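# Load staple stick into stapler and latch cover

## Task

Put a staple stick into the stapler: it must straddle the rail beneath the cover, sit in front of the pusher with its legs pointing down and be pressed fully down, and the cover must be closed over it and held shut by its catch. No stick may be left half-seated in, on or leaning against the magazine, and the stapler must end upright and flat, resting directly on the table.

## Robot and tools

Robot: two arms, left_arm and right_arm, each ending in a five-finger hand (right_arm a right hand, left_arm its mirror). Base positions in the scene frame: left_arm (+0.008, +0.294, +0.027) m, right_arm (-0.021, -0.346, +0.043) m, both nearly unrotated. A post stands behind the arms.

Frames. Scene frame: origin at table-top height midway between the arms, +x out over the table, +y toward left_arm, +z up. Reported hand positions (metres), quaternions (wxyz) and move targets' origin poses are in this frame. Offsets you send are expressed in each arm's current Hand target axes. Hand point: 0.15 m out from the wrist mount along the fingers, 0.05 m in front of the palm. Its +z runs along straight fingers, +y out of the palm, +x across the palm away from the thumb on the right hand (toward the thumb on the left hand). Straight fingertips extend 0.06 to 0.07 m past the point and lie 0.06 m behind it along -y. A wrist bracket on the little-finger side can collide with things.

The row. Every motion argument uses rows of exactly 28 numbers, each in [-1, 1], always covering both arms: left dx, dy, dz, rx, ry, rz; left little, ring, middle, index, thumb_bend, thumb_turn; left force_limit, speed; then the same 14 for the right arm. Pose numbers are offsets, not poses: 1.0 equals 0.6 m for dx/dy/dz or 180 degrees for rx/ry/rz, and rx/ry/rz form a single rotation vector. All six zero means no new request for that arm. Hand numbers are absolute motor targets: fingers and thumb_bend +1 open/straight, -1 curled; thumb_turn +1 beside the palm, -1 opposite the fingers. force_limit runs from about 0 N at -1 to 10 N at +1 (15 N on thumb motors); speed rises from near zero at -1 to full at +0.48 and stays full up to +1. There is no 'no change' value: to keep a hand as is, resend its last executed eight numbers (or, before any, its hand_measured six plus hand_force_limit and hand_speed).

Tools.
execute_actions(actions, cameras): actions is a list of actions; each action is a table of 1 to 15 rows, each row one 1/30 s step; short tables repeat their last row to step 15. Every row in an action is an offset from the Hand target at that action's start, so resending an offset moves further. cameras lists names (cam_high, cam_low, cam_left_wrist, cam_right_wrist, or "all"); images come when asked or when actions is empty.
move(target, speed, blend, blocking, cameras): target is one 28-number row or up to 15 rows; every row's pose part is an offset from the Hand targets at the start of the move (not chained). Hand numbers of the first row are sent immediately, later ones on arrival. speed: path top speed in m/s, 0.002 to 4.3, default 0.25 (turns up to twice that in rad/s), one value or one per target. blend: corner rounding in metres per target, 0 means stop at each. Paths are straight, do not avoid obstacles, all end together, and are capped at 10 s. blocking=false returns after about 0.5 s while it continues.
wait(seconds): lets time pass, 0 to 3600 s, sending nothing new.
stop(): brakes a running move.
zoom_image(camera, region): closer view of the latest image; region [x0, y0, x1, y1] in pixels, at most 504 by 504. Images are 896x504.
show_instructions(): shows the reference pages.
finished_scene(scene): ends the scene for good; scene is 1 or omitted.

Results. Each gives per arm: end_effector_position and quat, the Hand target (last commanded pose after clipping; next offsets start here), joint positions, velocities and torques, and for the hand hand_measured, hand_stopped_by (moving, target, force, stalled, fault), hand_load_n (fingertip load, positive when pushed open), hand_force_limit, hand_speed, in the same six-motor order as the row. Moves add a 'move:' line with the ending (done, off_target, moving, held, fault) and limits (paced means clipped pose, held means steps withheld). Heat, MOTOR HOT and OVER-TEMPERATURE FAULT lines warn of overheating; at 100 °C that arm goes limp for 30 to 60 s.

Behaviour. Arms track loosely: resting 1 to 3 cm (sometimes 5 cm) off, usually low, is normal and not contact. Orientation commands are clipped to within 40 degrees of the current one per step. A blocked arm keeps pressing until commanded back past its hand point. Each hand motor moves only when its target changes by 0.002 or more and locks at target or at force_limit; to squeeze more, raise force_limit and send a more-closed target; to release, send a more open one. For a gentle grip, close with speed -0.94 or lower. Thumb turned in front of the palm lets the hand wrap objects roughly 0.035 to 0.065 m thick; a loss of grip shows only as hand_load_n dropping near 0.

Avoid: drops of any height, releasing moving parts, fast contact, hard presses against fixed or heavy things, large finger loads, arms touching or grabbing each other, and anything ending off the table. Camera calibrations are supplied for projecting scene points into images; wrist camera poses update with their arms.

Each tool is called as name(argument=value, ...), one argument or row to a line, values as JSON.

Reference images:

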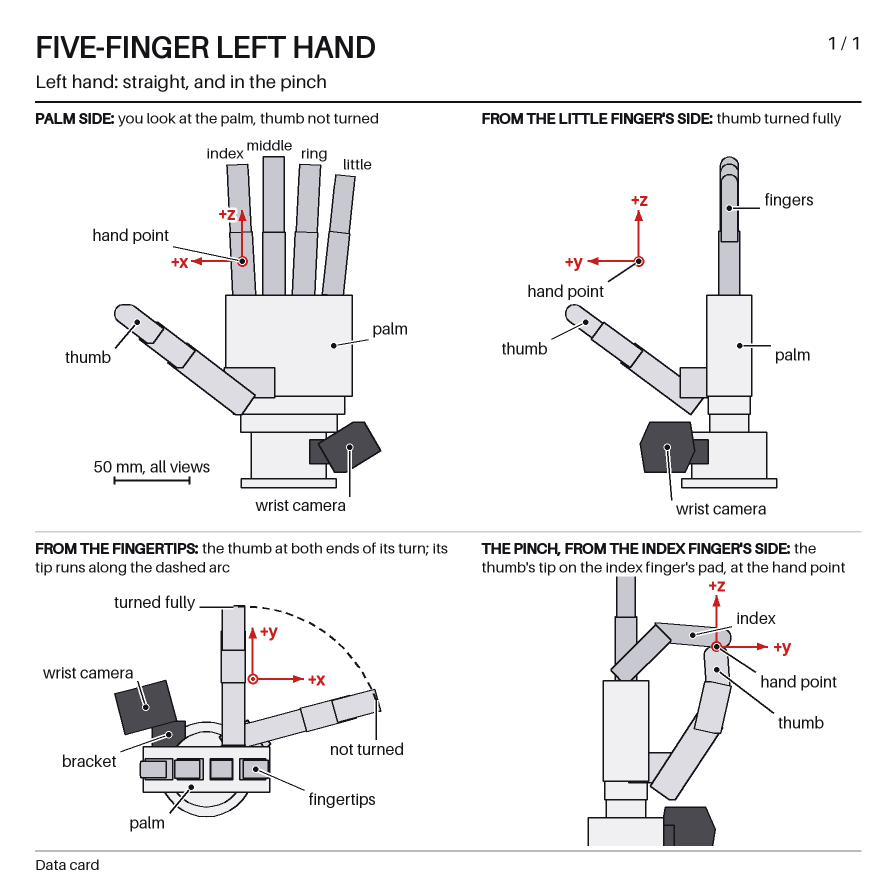

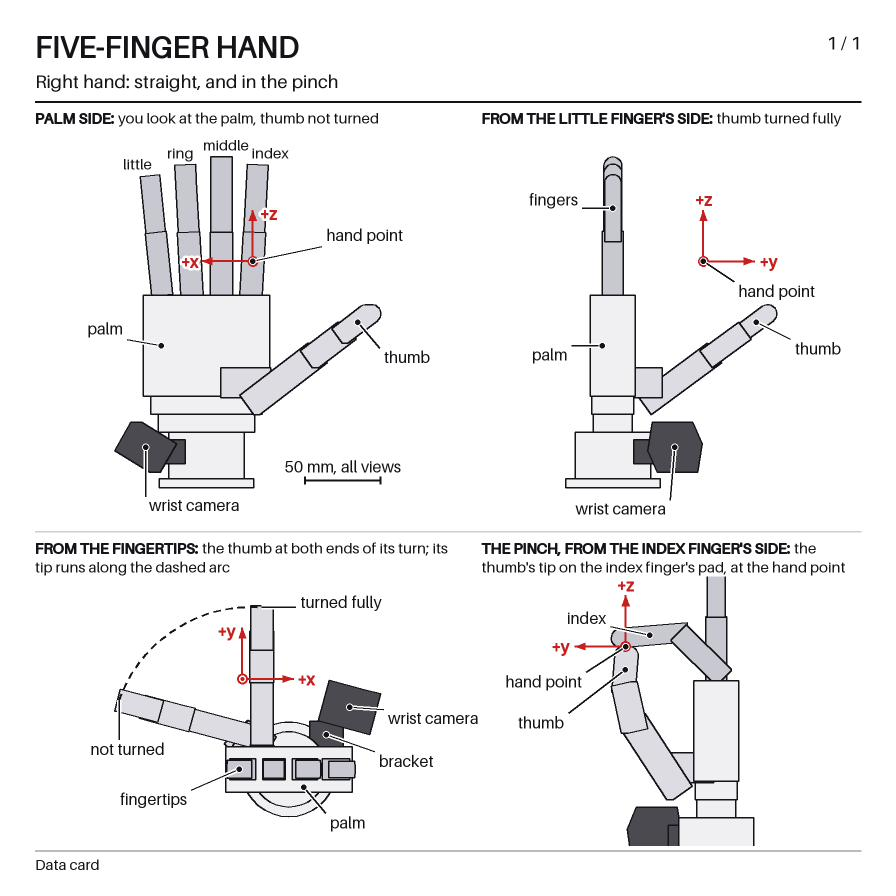

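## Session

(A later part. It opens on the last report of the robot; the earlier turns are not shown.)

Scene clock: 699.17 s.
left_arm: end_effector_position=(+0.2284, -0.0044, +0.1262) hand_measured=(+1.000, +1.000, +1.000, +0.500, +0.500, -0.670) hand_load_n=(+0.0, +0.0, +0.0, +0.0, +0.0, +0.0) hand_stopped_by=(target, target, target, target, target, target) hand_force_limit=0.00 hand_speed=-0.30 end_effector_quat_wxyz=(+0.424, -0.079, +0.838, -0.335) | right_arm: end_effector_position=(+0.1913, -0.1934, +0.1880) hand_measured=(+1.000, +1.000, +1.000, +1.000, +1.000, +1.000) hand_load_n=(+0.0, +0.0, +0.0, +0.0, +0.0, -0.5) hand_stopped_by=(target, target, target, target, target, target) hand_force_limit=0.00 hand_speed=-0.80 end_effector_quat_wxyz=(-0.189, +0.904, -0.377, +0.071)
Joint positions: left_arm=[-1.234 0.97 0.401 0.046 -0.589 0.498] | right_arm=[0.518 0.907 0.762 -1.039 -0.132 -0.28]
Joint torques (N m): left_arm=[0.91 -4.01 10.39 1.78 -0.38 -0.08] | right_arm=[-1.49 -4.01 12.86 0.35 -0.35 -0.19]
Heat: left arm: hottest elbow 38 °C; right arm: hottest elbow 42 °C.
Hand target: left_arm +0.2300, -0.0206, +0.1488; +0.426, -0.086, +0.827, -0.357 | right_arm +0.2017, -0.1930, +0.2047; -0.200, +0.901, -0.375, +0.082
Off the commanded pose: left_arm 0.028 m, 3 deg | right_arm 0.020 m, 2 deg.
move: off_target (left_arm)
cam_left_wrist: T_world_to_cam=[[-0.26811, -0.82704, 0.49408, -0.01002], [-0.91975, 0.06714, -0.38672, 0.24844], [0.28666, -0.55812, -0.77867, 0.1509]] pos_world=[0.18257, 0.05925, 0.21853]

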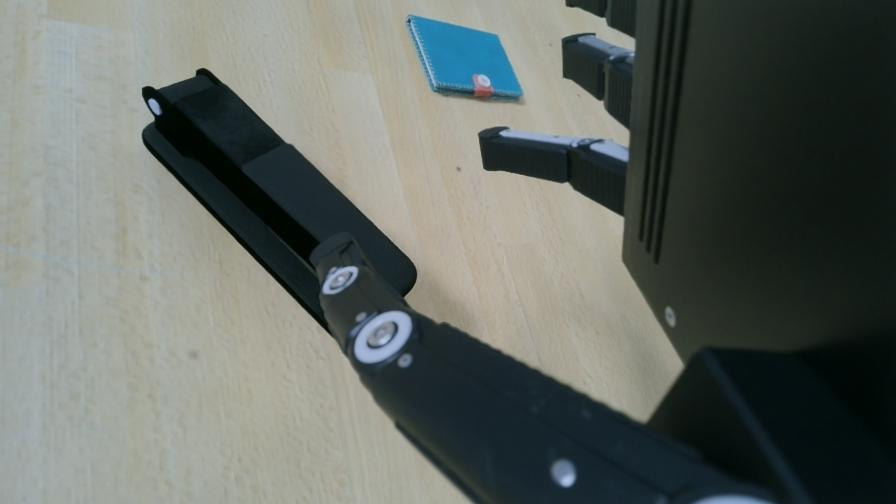

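move(
  target=[
    [-0.2353,0.2147,-0.1066,0,0,0,1,1,1,0.5,0.5,-0.67,0,-0.3,0,0,0,0,0,0,1,1,1,1,1,1,0,-0.8],
    [-0.2353,0.2147,-0.1066,0,0,0,1,1,1,0.5,0.5,-0.67,0,-0.3,0.0589,-0.0496,0.3118,0.1367,-0.0218,0.2370,1,1,1,1,1,1,0,-0.8],
  ],
  speed=0.12,
  cameras=["cam_right_wrist","cam_low"],
)

zoom_image(
  camera="cam_right_wrist",
  region=[380, 100, 700, 360],
)

Scene clock: 706.97 s.
left_arm: end_effector_position=(+0.2851, +0.1653, +0.1666) hand_measured=(+1.000, +1.000, +1.000, +0.500, +0.500, -0.670) hand_load_n=(+0.0, +0.0, +0.0, +0.0, +0.0, +0.0) hand_stopped_by=(target, target, target, target, target, target) hand_force_limit=0.00 hand_speed=-0.30 end_effector_quat_wxyz=(+0.413, -0.089, +0.832, -0.359) | right_arm: end_effector_position=(+0.2995, -0.1383, +0.0529) hand_measured=(+1.000, +1.000, +1.000, +1.000, +1.000, +1.000) hand_load_n=(+0.0, +0.0, +0.0, +0.0, +0.0, +0.0) hand_stopped_by=(target, target, target, target, target, target) hand_force_limit=0.00 hand_speed=-0.80 end_effector_quat_wxyz=(-0.415, +0.654, -0.631, +0.050)
Joint positions: left_arm=[-0.379 0.431 0.319 -0.311 0.213 0.844] | right_arm=[0.34 1.3 0.378 0.175 -0.288 0.39]
Joint torques (N m): left_arm=[2.78 0.56 9.96 1.94 0.03 0.19] | right_arm=[-1.14 -4.84 6.42 2.45 -0.15 0.1]
Heat: left arm: hottest elbow 38 °C; right arm: hottest elbow 41 °C.
Hand target: left_arm +0.2899, +0.1695, +0.1786; +0.426, -0.086, +0.827, -0.357 | right_arm +0.3017, -0.1430, +0.0478; -0.412, +0.645, -0.642, +0.051
Off the commanded pose: left_arm 0.014 m, 2 deg | right_arm 0.007 m, 2 deg.
move: off_target (left_arm)
cam_right_wrist: T_world_to_cam=[[-0.69291, -0.0694, -0.71768, 0.2393], [-0.68778, 0.36239, 0.629, 0.20084], [0.21642, 0.92944, -0.29883, 0.19047]] pos_world=[0.26272, -0.2332, 0.10233]
Images, in order (width x height): cam_low 896x504, cam_right_wrist 896x504.

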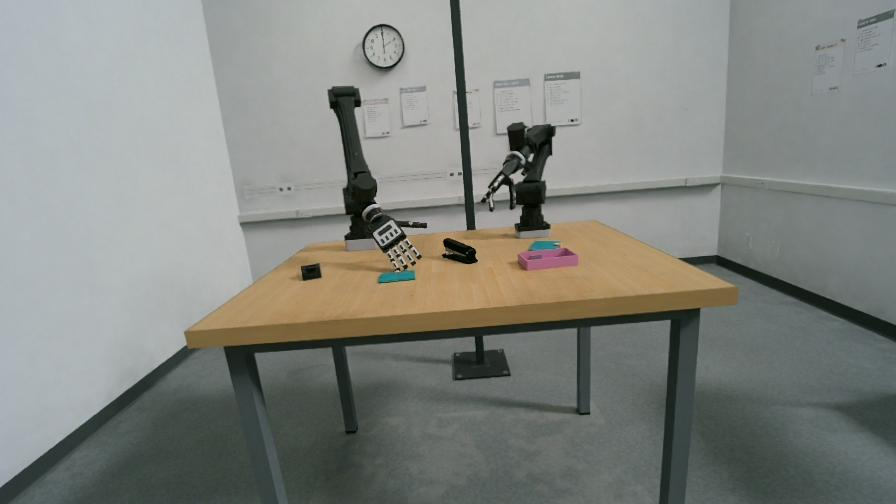

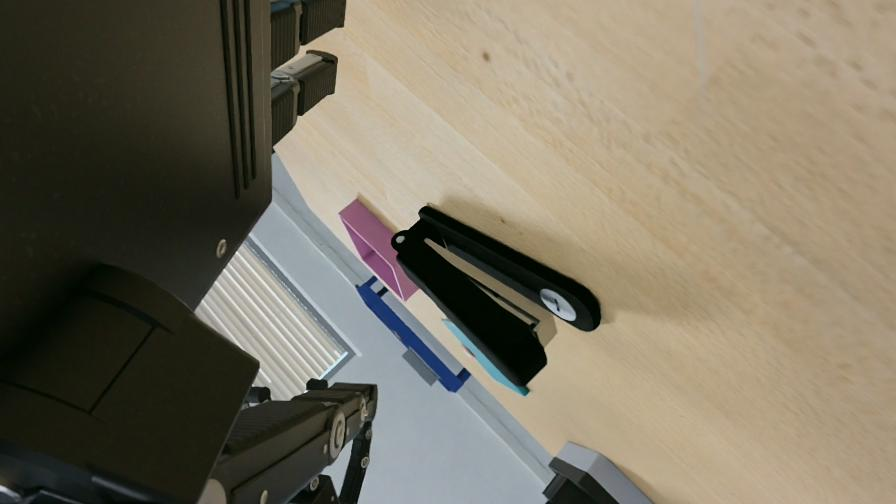

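Scaled by 1.575.

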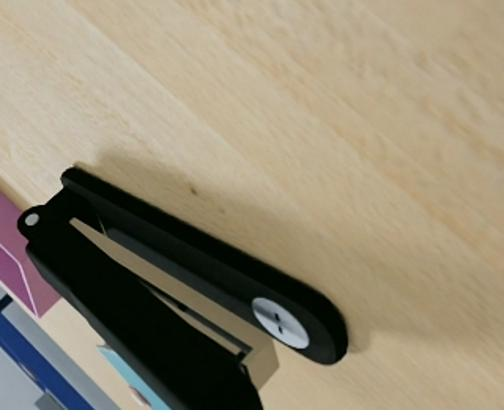

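zoom_image(
  camera="cam_right_wrist",
  region=[460, 260, 570, 370],
)

zoom_image(
  camera="cam_right_wrist",
  region=[390, 200, 500, 310],
)

Scaled by 4.582.

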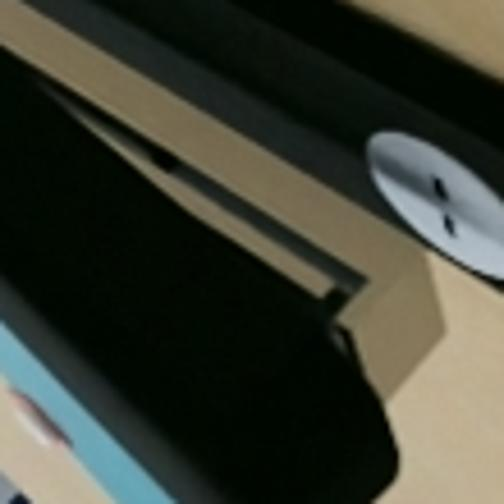

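Scaled by 4.582.

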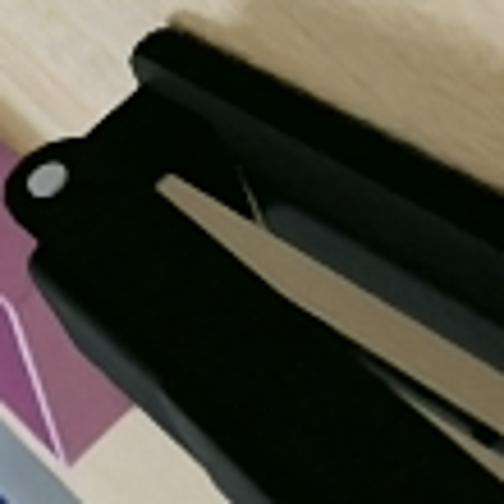

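move(
  target=[0,0,0,0,0,0,1,1,1,1,1,1,0,0,-0.0088,-0.0915,-0.3430,0,0,0,1,1,1,1,1,1,0,-0.8],
  speed=0.15,
  cameras=["cam_right_wrist"],
)

Scene clock: 714.93 s.
left_arm: end_effector_position=(+0.2852, +0.1654, +0.1667) hand_measured=(+1.000, +1.000, +1.000, +1.000, +1.000, +1.000) hand_load_n=(+0.0, +0.0, +0.0, +0.0, +0.0, +0.0) hand_stopped_by=(target, target, target, target, target, target) hand_force_limit=0.00 hand_speed=0.00 end_effector_quat_wxyz=(+0.413, -0.088, +0.832, -0.359) | right_arm: end_effector_position=(+0.2133, -0.2380, +0.1983) hand_measured=(+1.000, +1.000, +1.000, +1.000, +1.000, +1.000) hand_load_n=(+0.0, +0.0, +0.0, +0.0, +0.0, -0.5) hand_stopped_by=(target, target, target, target, target, target) hand_force_limit=0.00 hand_speed=-0.80 end_effector_quat_wxyz=(-0.402, +0.645, -0.649, +0.033)
Joint positions: left_arm=[-0.379 0.431 0.319 -0.311 0.214 0.845] | right_arm=[-0.074 0.629 0.515 -0.814 -0.567 0.084]
Joint velocities: left_arm=[within noise] | right_arm=[-0.005 -0.015 -0.007 -0.007 0.168 -0.037]
Joint torques (N m): left_arm=[2.84 0.56 9.99 1.95 0.03 0.18] | right_arm=[-1.26 -1.2 13.53 0.8 -0.65 -0.17]
Heat: left arm: hottest elbow 38 °C; right arm: hottest elbow 40 °C.
Hand target: left_arm +0.2899, +0.1696, +0.1786; +0.426, -0.086, +0.827, -0.357 | right_arm +0.2216, -0.2434, +0.2178; -0.412, +0.645, -0.642, +0.051
Off the commanded pose: left_arm 0.013 m, 2 deg | right_arm 0.022 m, 2 deg.
move: off_target (right_arm)
cam_right_wrist: T_world_to_cam=[[-0.73132, -0.04436, -0.68059, 0.28374], [-0.64541, 0.3676, 0.66956, 0.07036], [0.22048, 0.92893, -0.29747, 0.34397]] pos_world=[0.17708, -0.3328, 0.24832]

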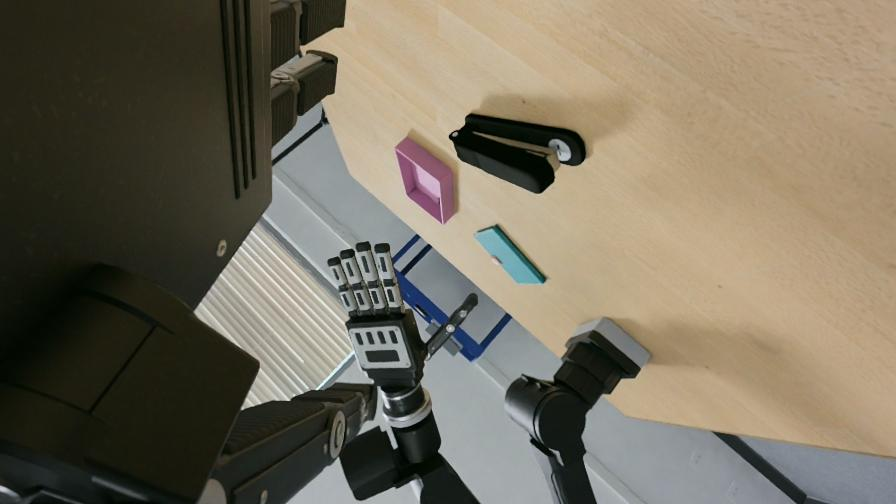

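move(
  target=[0.3351,-0.1669,0.1724,0.0930,0.0733,-0.2106,1,1,1,1,1,1,0,0,0,0,0,0,0,0,1,1,1,1,1,1,0,-0.8],
  speed=0.1,
  cameras=["cam_right_wrist","cam_left_wrist","cam_low"],
)

zoom_image(
  camera="cam_right_wrist",
  region=[400, 60, 640, 260],
)

Scene clock: 720.13 s.
left_arm: end_effector_position=(+0.2308, -0.0395, +0.0737) hand_measured=(+1.000, +1.000, +1.000, +1.000, +1.000, +1.000) hand_load_n=(+0.0, +0.0, +0.0, +0.0, +0.0, +0.0) hand_stopped_by=(target, target, target, target, target, target) hand_force_limit=0.00 hand_speed=0.00 end_effector_quat_wxyz=(+0.207, -0.246, +0.741, -0.589) | right_arm: end_effector_position=(+0.2132, -0.2380, +0.1982) hand_measured=(+1.000, +1.000, +1.000, +1.000, +1.000, +1.000) hand_load_n=(-0.5, +0.0, -0.5, +0.0, +0.0, -0.5) hand_stopped_by=(target, target, target, target, target, target) hand_force_limit=0.00 hand_speed=-0.80 end_effector_quat_wxyz=(-0.402, +0.645, -0.649, +0.033)
Joint positions: left_arm=[-0.903 1.329 0.175 0.931 0.012 0.02] | right_arm=[-0.074 0.629 0.515 -0.815 -0.567 0.083]
Joint torques (N m): left_arm=[0.44 -3.31 4.94 3.08 -0.16 -0.2] | right_arm=[-1.03 -0.91 13.48 0.73 -0.65 -0.19]
Heat: left arm: hottest elbow 38 °C; right arm: hottest elbow 41 °C.
Hand target: left_arm +0.2275, -0.0468, +0.0763; +0.199, -0.246, +0.737, -0.597 | right_arm +0.2216, -0.2434, +0.2177; -0.412, +0.645, -0.642, +0.051
Off the commanded pose: left_arm 0.008 m, 1 deg | right_arm 0.022 m, 2 deg.
move: done
cam_left_wrist: T_world_to_cam=[[-0.03068, -0.29472, 0.95509, -0.0801], [-0.99916, -0.01676, -0.03726, 0.22193], [0.02699, -0.95544, -0.29396, 0.09827]] pos_world=[0.21664, 0.074, 0.11366]
cam_right_wrist: T_world_to_cam=[[-0.7312, -0.04496, -0.68068, 0.28354], [-0.64572, 0.36741, 0.66937, 0.07044], [0.21999, 0.92897, -0.29768, 0.34421]] pos_world=[0.17708, -0.3329, 0.24832]
Images, in order (width x height): cam_low 896x504, cam_left_wrist 896x504, cam_right_wrist 896x504.

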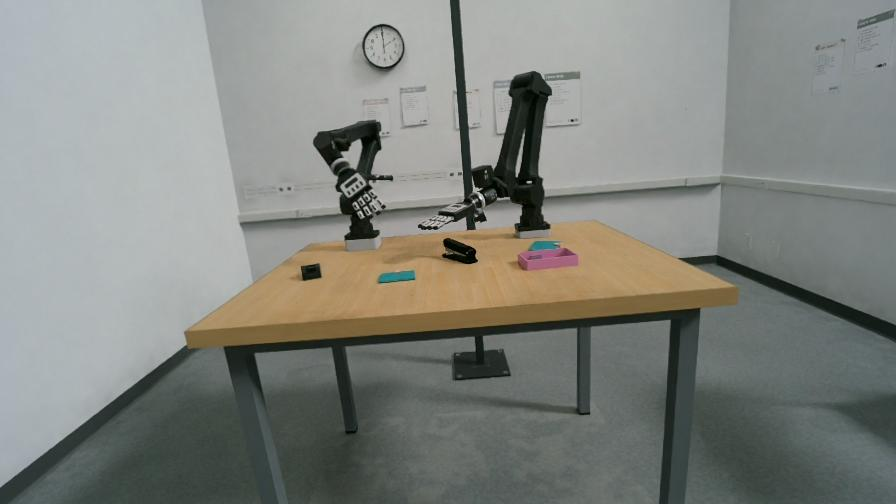

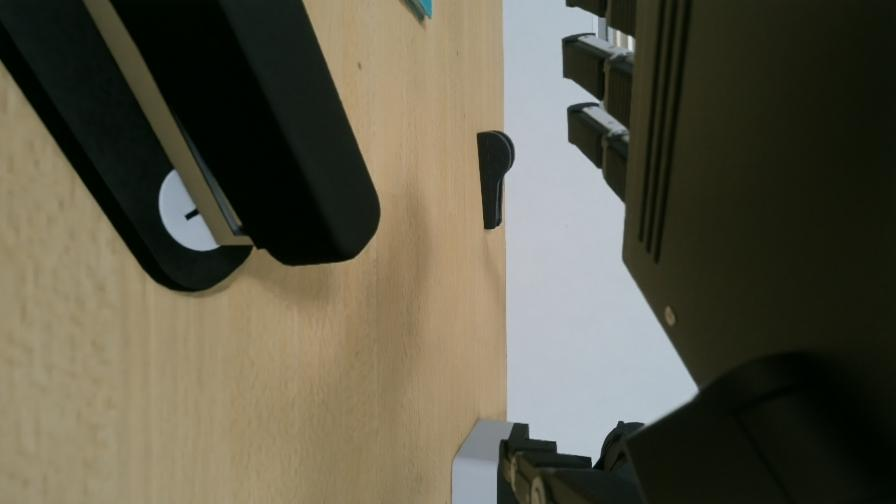

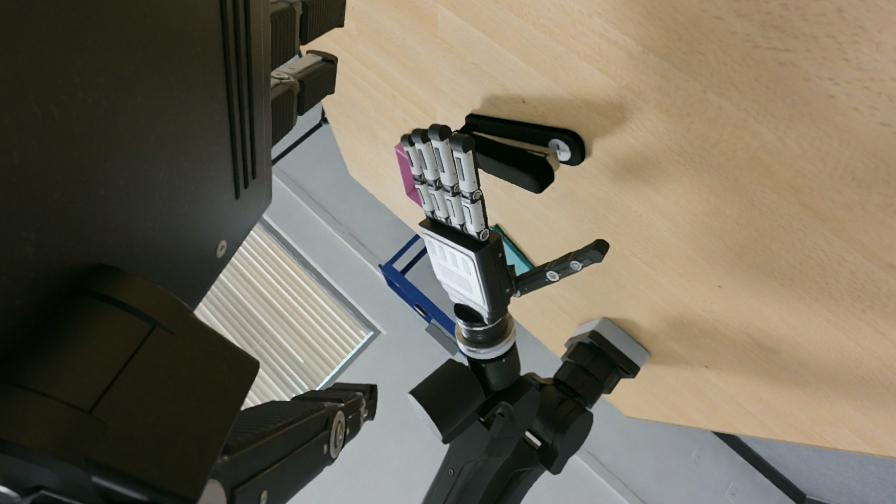

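Scaled by 2.100.

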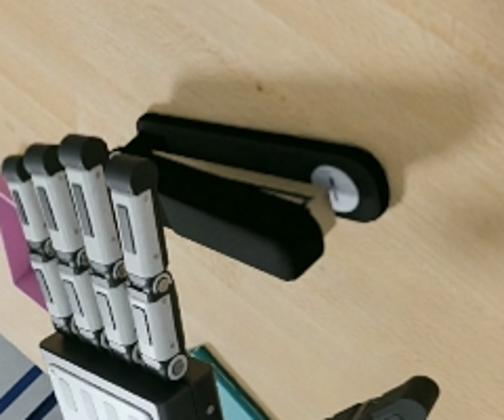

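zoom_image(
  camera="cam_left_wrist",
  region=[80, 60, 400, 300],
)

zoom_image(
  camera="cam_left_wrist",
  region=[150, 110, 290, 270],
)

Scaled by 1.575.

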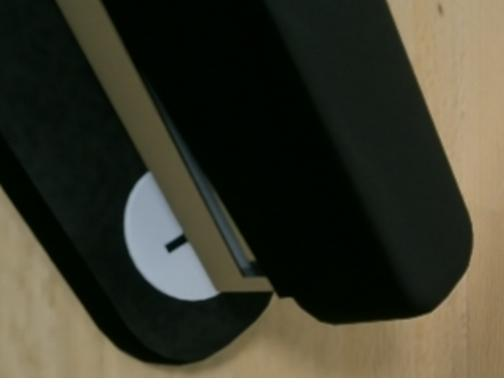

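Scaled by 3.150.

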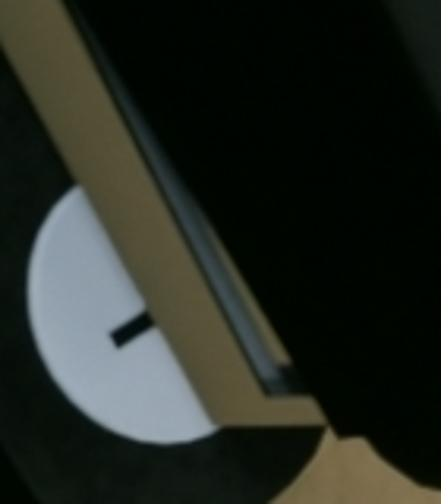

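move(
  target=[0,0.0897,0.0191,0,0,0,1,1,1,1,1,1,0,0,0,0,0,0,0,0,1,1,1,1,1,1,0,-0.8],
  speed=0.07,
  cameras=["cam_right_wrist","cam_left_wrist"],
)

zoom_image(
  camera="cam_right_wrist",
  region=[400, 60, 640, 260],
)

Scene clock: 722.27 s.
left_arm: end_effector_position=(+0.2326, -0.0418, +0.0211) hand_measured=(+1.000, +1.000, +1.000, +1.000, +1.000, +1.000) hand_load_n=(+0.0, +0.0, +0.0, +0.0, +0.0, -0.5) hand_stopped_by=(target, target, target, target, target, target) hand_force_limit=0.00 hand_speed=0.00 end_effector_quat_wxyz=(+0.207, -0.245, +0.740, -0.591) | right_arm: end_effector_position=(+0.2132, -0.2380, +0.1982) hand_measured=(+1.000, +1.000, +1.000, +1.000, +1.000, +1.000) hand_load_n=(+0.0, -0.5, +0.0, +0.0, +0.0, +0.0) hand_stopped_by=(target, target, target, target, target, target) hand_force_limit=0.00 hand_speed=-0.80 end_effector_quat_wxyz=(-0.402, +0.645, -0.649, +0.033)
Joint positions: left_arm=[-0.903 1.732 0.173 1.342 0.012 0.02] | right_arm=[-0.074 0.629 0.515 -0.815 -0.567 0.083]
Joint torques (N m): left_arm=[0.56 -5.3 1.72 3.04 -0.16 -0.2] | right_arm=[-1.14 -0.85 13.52 0.8 -0.66 -0.18]
Heat: left arm: hottest elbow 38 °C; right arm: hottest elbow 42 °C.
Hand target: left_arm +0.2275, -0.0467, +0.0212; +0.199, -0.246, +0.738, -0.597 | right_arm +0.2216, -0.2434, +0.2177; -0.412, +0.645, -0.642, +0.051
Off the commanded pose: left_arm 0.007 m, 1 deg | right_arm 0.022 m, 2 deg.
move: done
cam_left_wrist: T_world_to_cam=[[-0.03359, -0.29051, 0.95628, -0.02969], [-0.99904, -0.01703, -0.04026, 0.22178], [0.02798, -0.95672, -0.28966, 0.08013]] pos_world=[0.21833, 0.07181, 0.06053]
cam_right_wrist: T_world_to_cam=[[-0.7312, -0.04496, -0.68068, 0.28354], [-0.64572, 0.36741, 0.66937, 0.07044], [0.21999, 0.92897, -0.29768, 0.34421]] pos_world=[0.17708, -0.3329, 0.24832]
Images, in order (width x height): cam_left_wrist 896x504, cam_right_wrist 896x504.

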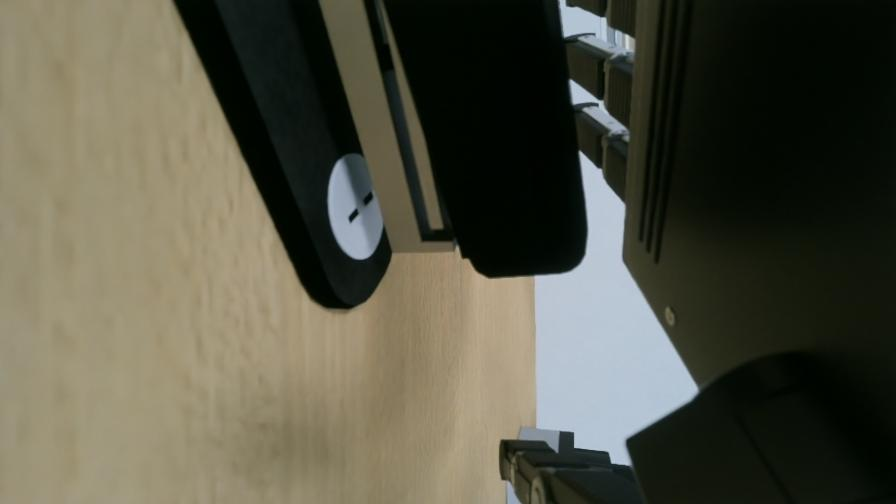

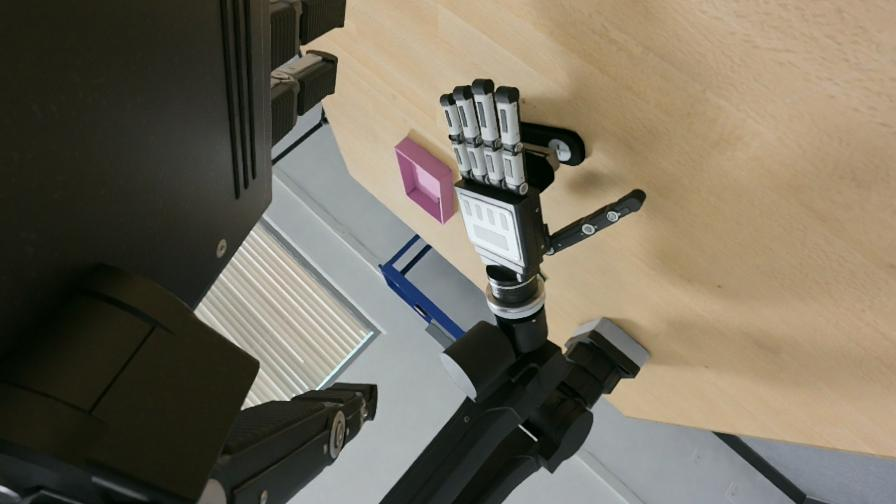

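Scaled by 2.100.

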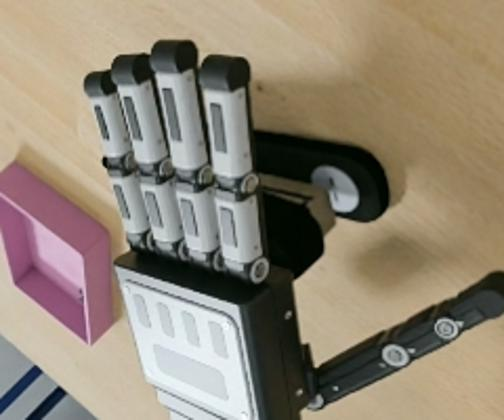

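zoom_image(
  camera="cam_left_wrist",
  region=[300, 0, 600, 290],
)

zoom_image(
  camera="cam_left_wrist",
  region=[360, 100, 500, 290],
)

Scaled by 1.680.

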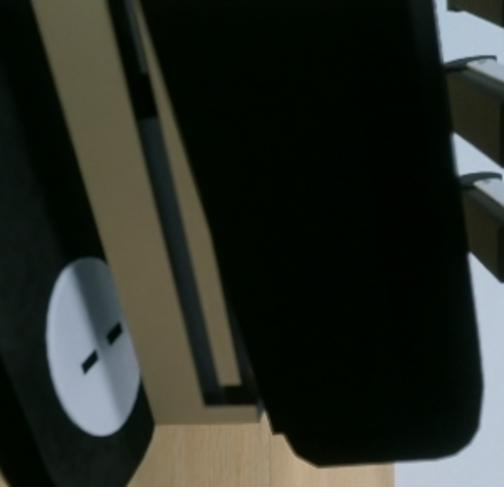

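Scaled by 2.653.

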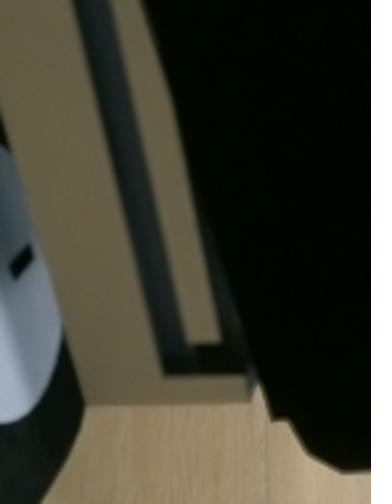

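move(
  target=[0,0.0245,0.0052,0,0,0,1,1,1,1,1,1,0,0,0,0,0,0,0,0,1,1,1,1,1,1,0,-0.8],
  speed=0.04,
  cameras=["cam_right_wrist","cam_left_wrist"],
)

zoom_image(
  camera="cam_left_wrist",
  region=[300, 0, 600, 290],
)

Scene clock: 724.37 s.
left_arm: end_effector_position=(+0.2336, -0.0434, +0.0118) hand_measured=(+1.000, +1.000, +1.000, +1.000, +1.000, +1.000) hand_load_n=(+0.0, +0.0, +0.0, +0.0, +0.0, -0.5) hand_stopped_by=(target, target, target, target, target, target) hand_force_limit=0.00 hand_speed=0.00 end_effector_quat_wxyz=(+0.208, -0.245, +0.734, -0.598) | right_arm: end_effector_position=(+0.2132, -0.2380, +0.1982) hand_measured=(+1.000, +1.000, +1.000, +1.000, +1.000, +1.000) hand_load_n=(+0.0, +0.0, +0.0, +0.0, +0.0, +0.0) hand_stopped_by=(target, target, target, target, target, target) hand_force_limit=0.00 hand_speed=-0.80 end_effector_quat_wxyz=(-0.402, +0.645, -0.649, +0.033)
Joint positions: left_arm=[-0.903 1.837 0.18 1.458 0.012 0.016] | right_arm=[-0.074 0.629 0.515 -0.815 -0.567 0.083]
Joint torques (N m): left_arm=[0.44 -5.19 1.13 2.55 -0.16 -0.15] | right_arm=[-1.38 -0.97 13.57 0.77 -0.65 -0.17]
Heat: left arm: hottest elbow 37 °C; right arm: hottest elbow 42 °C.
Hand target: left_arm +0.2276, -0.0468, +0.0062; +0.199, -0.246, +0.737, -0.597 | right_arm +0.2216, -0.2434, +0.2177; -0.412, +0.645, -0.642, +0.051
Off the commanded pose: left_arm 0.009 m, 1 deg | right_arm 0.022 m, 2 deg.
move: done
cam_left_wrist: T_world_to_cam=[[-0.04117, -0.2749, 0.96059, -0.0189], [-0.99867, -0.01857, -0.04811, 0.22231], [0.03107, -0.96129, -0.27377, 0.0748]] pos_world=[0.21891, 0.07084, 0.04933]
cam_right_wrist: T_world_to_cam=[[-0.7312, -0.04496, -0.68068, 0.28354], [-0.64572, 0.36741, 0.66937, 0.07044], [0.21999, 0.92897, -0.29768, 0.34421]] pos_world=[0.17708, -0.3329, 0.24832]
Images, in order (width x height): cam_left_wrist 896x504, cam_right_wrist 896x504.

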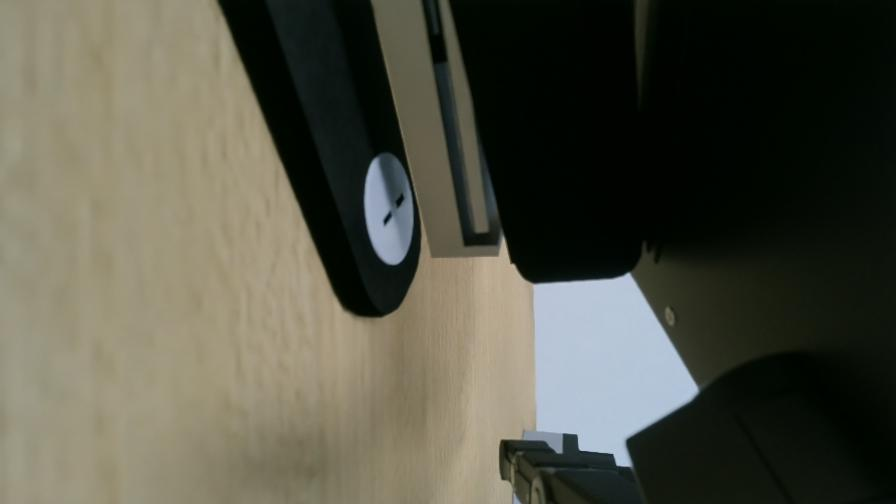

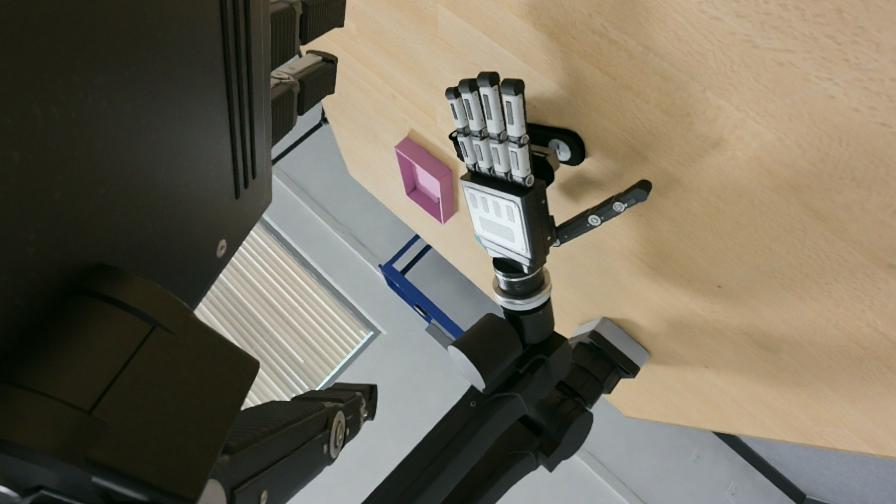

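Scaled by 1.680.

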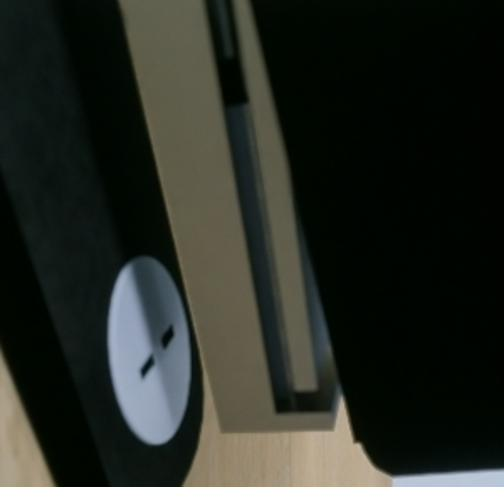

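move(
  target=[-0.0000,0.0245,0.0052,0,0,0,1,1,1,1,1,1,0,0,0,0,0,0,0,0,1,1,1,1,1,1,0,-0.8],
  speed=0.04,
  cameras=["cam_left_wrist"],
)

zoom_image(
  camera="cam_left_wrist",
  region=[300, 0, 600, 290],
)

Scene clock: 726.10 s.
left_arm: end_effector_position=(+0.2379, -0.0496, +0.0095) hand_measured=(+1.000, +1.000, +1.000, +1.000, +1.000, +1.000) hand_load_n=(-0.5, +0.0, +0.0, +0.0, +0.5, -0.5) hand_stopped_by=(target, target, target, target, target, target) hand_force_limit=0.00 hand_speed=0.00 end_effector_quat_wxyz=(+0.212, -0.243, +0.721, -0.614) | right_arm: end_effector_position=(+0.2132, -0.2380, +0.1982) hand_measured=(+1.000, +1.000, +1.000, +1.000, +1.000, +1.000) hand_load_n=(+0.0, +0.0, +0.0, +0.0, +0.0, +0.0) hand_stopped_by=(target, target, target, target, target, target) hand_force_limit=0.00 hand_speed=-0.80 end_effector_quat_wxyz=(-0.402, +0.645, -0.649, +0.033)
Joint positions: left_arm=[-0.903 1.927 0.197 1.572 0.012 0.009] | right_arm=[-0.074 0.629 0.515 -0.815 -0.567 0.083]
Joint torques (N m): left_arm=[0.44 -4.78 0.13 1.68 -0.13 -0.08] | right_arm=[-1.32 -1.08 13.55 0.73 -0.65 -0.19]
Heat: left arm: hottest elbow 37 °C; right arm: hottest elbow 42 °C.
Hand target: left_arm +0.2275, -0.0466, -0.0089; +0.199, -0.246, +0.738, -0.597 | right_arm +0.2216, -0.2434, +0.2177; -0.412, +0.645, -0.642, +0.051
Off the commanded pose: left_arm 0.021 m, 3 deg | right_arm 0.022 m, 2 deg.
move: off_target (left_arm)
cam_left_wrist: T_world_to_cam=[[-0.0604, -0.23983, 0.96893, -0.01182], [-0.99747, -0.0219, -0.0676, 0.22612], [0.03743, -0.97057, -0.23791, 0.06582]] pos_world=[0.22237, 0.066, 0.0424]

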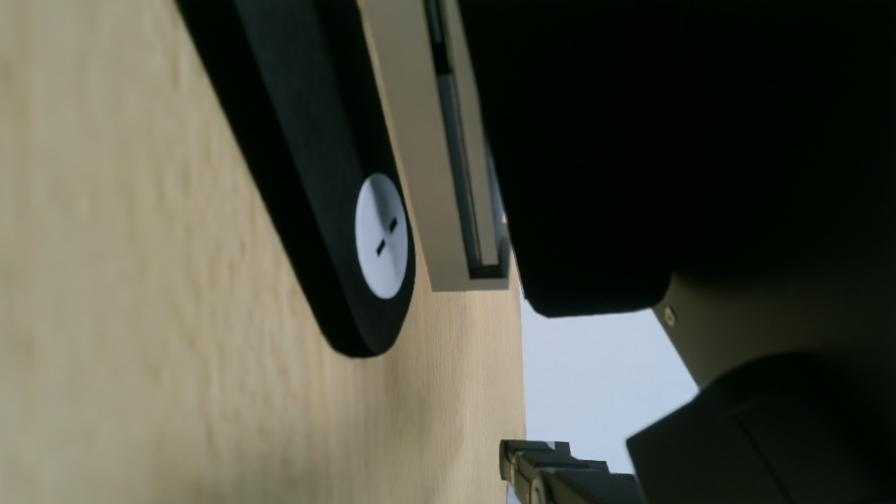

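Scaled by 1.680.

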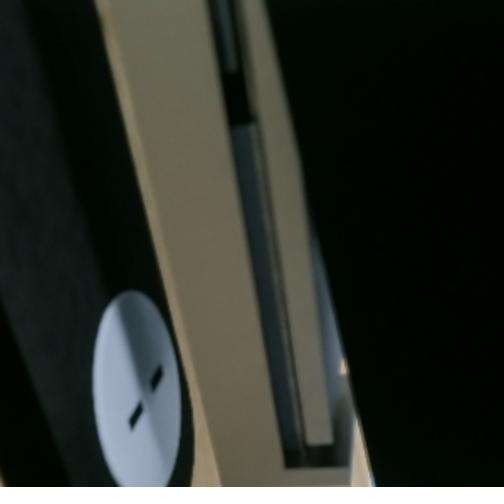

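move(
  target=[-0.0008,0.0361,-0.0094,0,0,0,1,1,1,1,1,1,0,0,0,0,0,0,0,0,1,1,1,1,1,1,0,-0.8],
  speed=0.04,
  cameras=["cam_left_wrist","cam_low"],
)

zoom_image(
  camera="cam_left_wrist",
  region=[300, 0, 600, 340],
)

zoom_image(
  camera="cam_low",
  region=[400, 200, 520, 290],
)

Scene clock: 727.70 s.
left_arm: end_effector_position=(+0.2377, -0.0519, +0.0076) hand_measured=(+1.000, +1.000, +1.000, +1.000, +1.000, +1.000) hand_load_n=(+0.0, +0.0, +0.0, +0.0, +0.0, -0.5) hand_stopped_by=(target, target, target, target, target, target) hand_force_limit=0.00 hand_speed=0.00 end_effector_quat_wxyz=(+0.205, -0.248, +0.720, -0.615) | right_arm: end_effector_position=(+0.2132, -0.2380, +0.1982) hand_measured=(+1.000, +1.000, +1.000, +1.000, +1.000, +1.000) hand_load_n=(+0.0, +0.0, -0.5, +0.0, +0.0, +0.0) hand_stopped_by=(target, target, target, target, target, target) hand_force_limit=0.00 hand_speed=-0.80 end_effector_quat_wxyz=(-0.402, +0.645, -0.649, +0.033)
Joint positions: left_arm=[-0.903 1.937 0.204 1.573 0.015 -0.008] | right_arm=[-0.074 0.629 0.515 -0.815 -0.567 0.083]
Joint torques (N m): left_arm=[0.79 -1.44 -0.83 2.18 -0.04 0.15] | right_arm=[-1.2 -0.73 13.55 0.76 -0.65 -0.18]
Heat: left arm: hottest elbow 37 °C; right arm: hottest elbow 43 °C.
Hand target: left_arm +0.2219, -0.0384, -0.0288; +0.199, -0.246, +0.737, -0.597 | right_arm +0.2216, -0.2434, +0.2177; -0.412, +0.645, -0.642, +0.051
Off the commanded pose: left_arm 0.042 m, 3 deg | right_arm 0.022 m, 2 deg.
joint read past its limit (left arm) — joint 4 (wrist pitch), upper limit.
joint sent to its limit (left arm) — joint 4 (wrist pitch), upper limit. The joint targets are off in position and orientation.
move: off_target (left_arm)
cam_left_wrist: T_world_to_cam=[[-0.04599, -0.23145, 0.97176, -0.01369], [-0.99838, -0.02203, -0.0525, 0.22583], [0.03356, -0.9726, -0.23006, 0.06385]] pos_world=[0.2227, 0.06391, 0.03985]
Images, in order (width x height): cam_low 896x504, cam_left_wrist 896x504.

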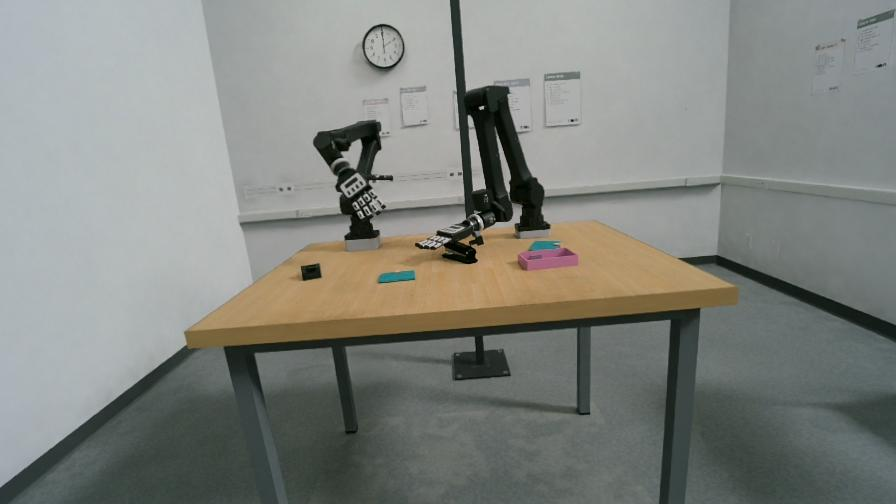

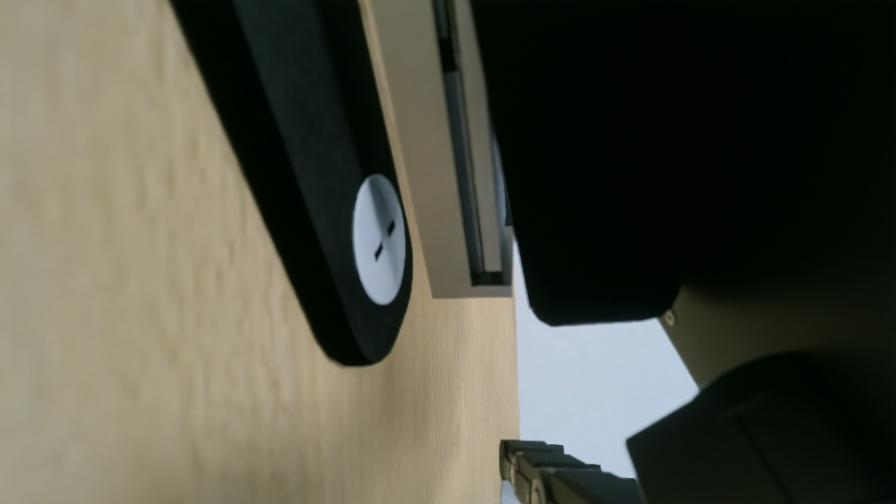

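Scaled by 1.482.

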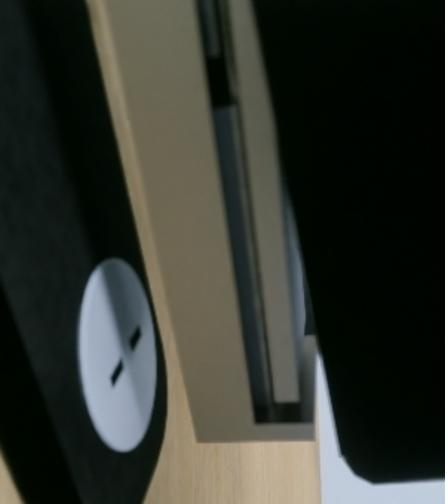

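Scaled by 4.200.

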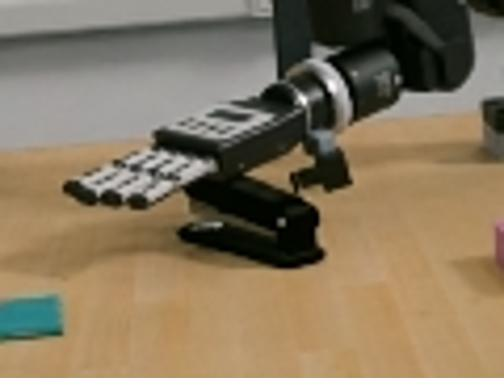

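move(
  target=[
    [0.0008,-0.0900,-0.0010,0,0,0,1,1,1,1,1,1,0,0,0,0,0,0,0,0,1,1,1,1,1,1,0,-0.8],
    [-0.1500,-0.1900,-0.2300,0,0,0,1,1,1,1,1,1,0,0,0,0,0,0,0,0,1,1,1,1,1,1,0,-0.8],
  ],
  speed=0.08,
  blend=0.01,
  cameras=["cam_left_wrist","cam_right_wrist","cam_low"],
)

Scene clock: 735.07 s.
left_arm: end_effector_position=(+0.2127, +0.1021, +0.0931) hand_measured=(+1.000, +1.000, +1.000, +1.000, +1.000, +1.000) hand_load_n=(+0.0, +0.0, +0.0, +0.0, +0.0, +0.0) hand_stopped_by=(target, target, target, target, target, target) hand_force_limit=0.00 hand_speed=0.00 end_effector_quat_wxyz=(+0.176, -0.256, +0.743, -0.592) | right_arm: end_effector_position=(+0.2132, -0.2380, +0.1982) hand_measured=(+1.000, +1.000, +1.000, +1.000, +1.000, +1.000) hand_load_n=(+0.0, +0.0, +0.0, +0.0, -0.5, -0.5) hand_stopped_by=(target, target, target, target, target, target) hand_force_limit=0.00 hand_speed=-0.80 end_effector_quat_wxyz=(-0.402, +0.645, -0.649, +0.033)
Joint positions: left_arm=[-0.228 0.548 0.016 0.218 0.699 0.163] | right_arm=[-0.074 0.629 0.515 -0.815 -0.567 0.083]
Joint torques (N m): left_arm=[2.67 0.73 10.21 1.78 0.01 0.16] | right_arm=[-1.44 -0.97 13.55 0.84 -0.63 -0.18]
Heat: left arm: hottest elbow 36 °C; right arm: hottest elbow 44 °C.
Hand target: left_arm +0.2270, +0.1045, +0.1115; +0.199, -0.246, +0.737, -0.597 | right_arm +0.2216, -0.2434, +0.2177; -0.412, +0.645, -0.642, +0.051
Off the commanded pose: left_arm 0.024 m, 3 deg | right_arm 0.022 m, 2 deg.
move: off_target (left_arm)
cam_left_wrist: T_world_to_cam=[[0.01723, -0.27358, 0.96169, -0.07041], [-0.99979, 0.00559, 0.0195, 0.19957], [-0.01071, -0.96183, -0.27343, 0.24653]] pos_world=[0.20338, 0.21674, 0.13123]
cam_right_wrist: T_world_to_cam=[[-0.7312, -0.04496, -0.68068, 0.28354], [-0.64572, 0.36741, 0.66937, 0.07044], [0.21999, 0.92897, -0.29768, 0.34421]] pos_world=[0.17708, -0.3329, 0.24832]
Images, in order (width x height): cam_low 896x504, cam_left_wrist 896x504, cam_right_wrist 896x504.

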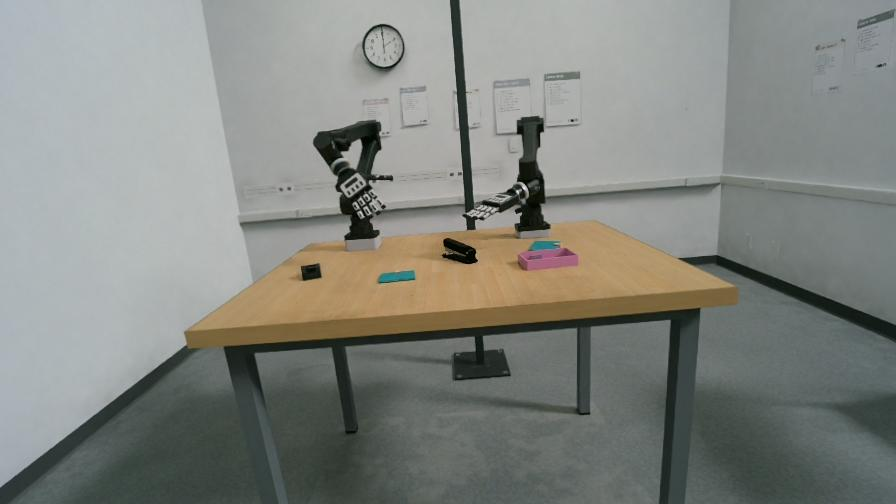

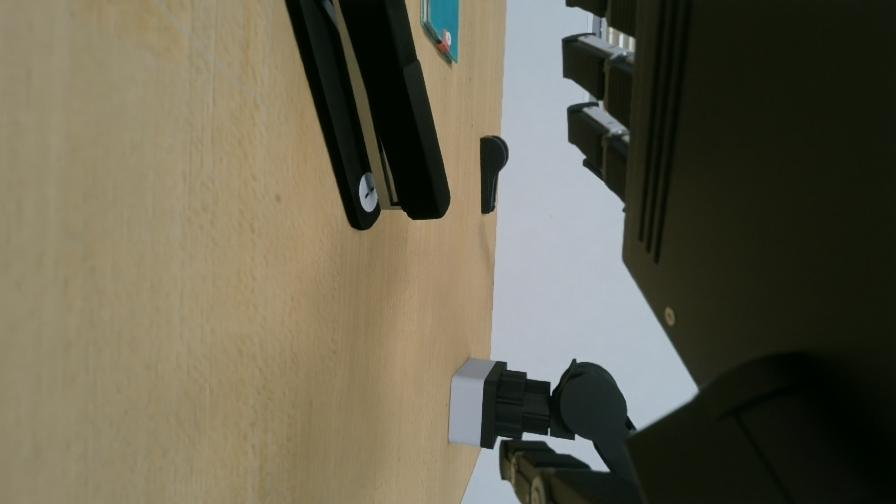

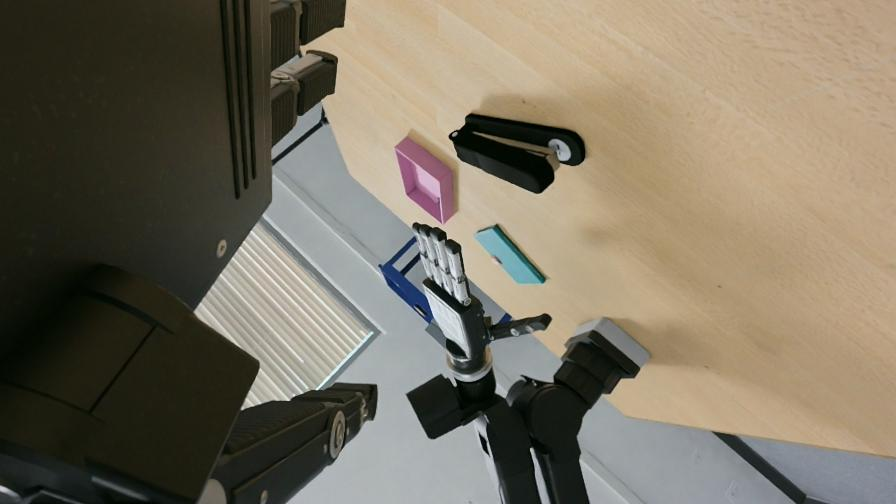

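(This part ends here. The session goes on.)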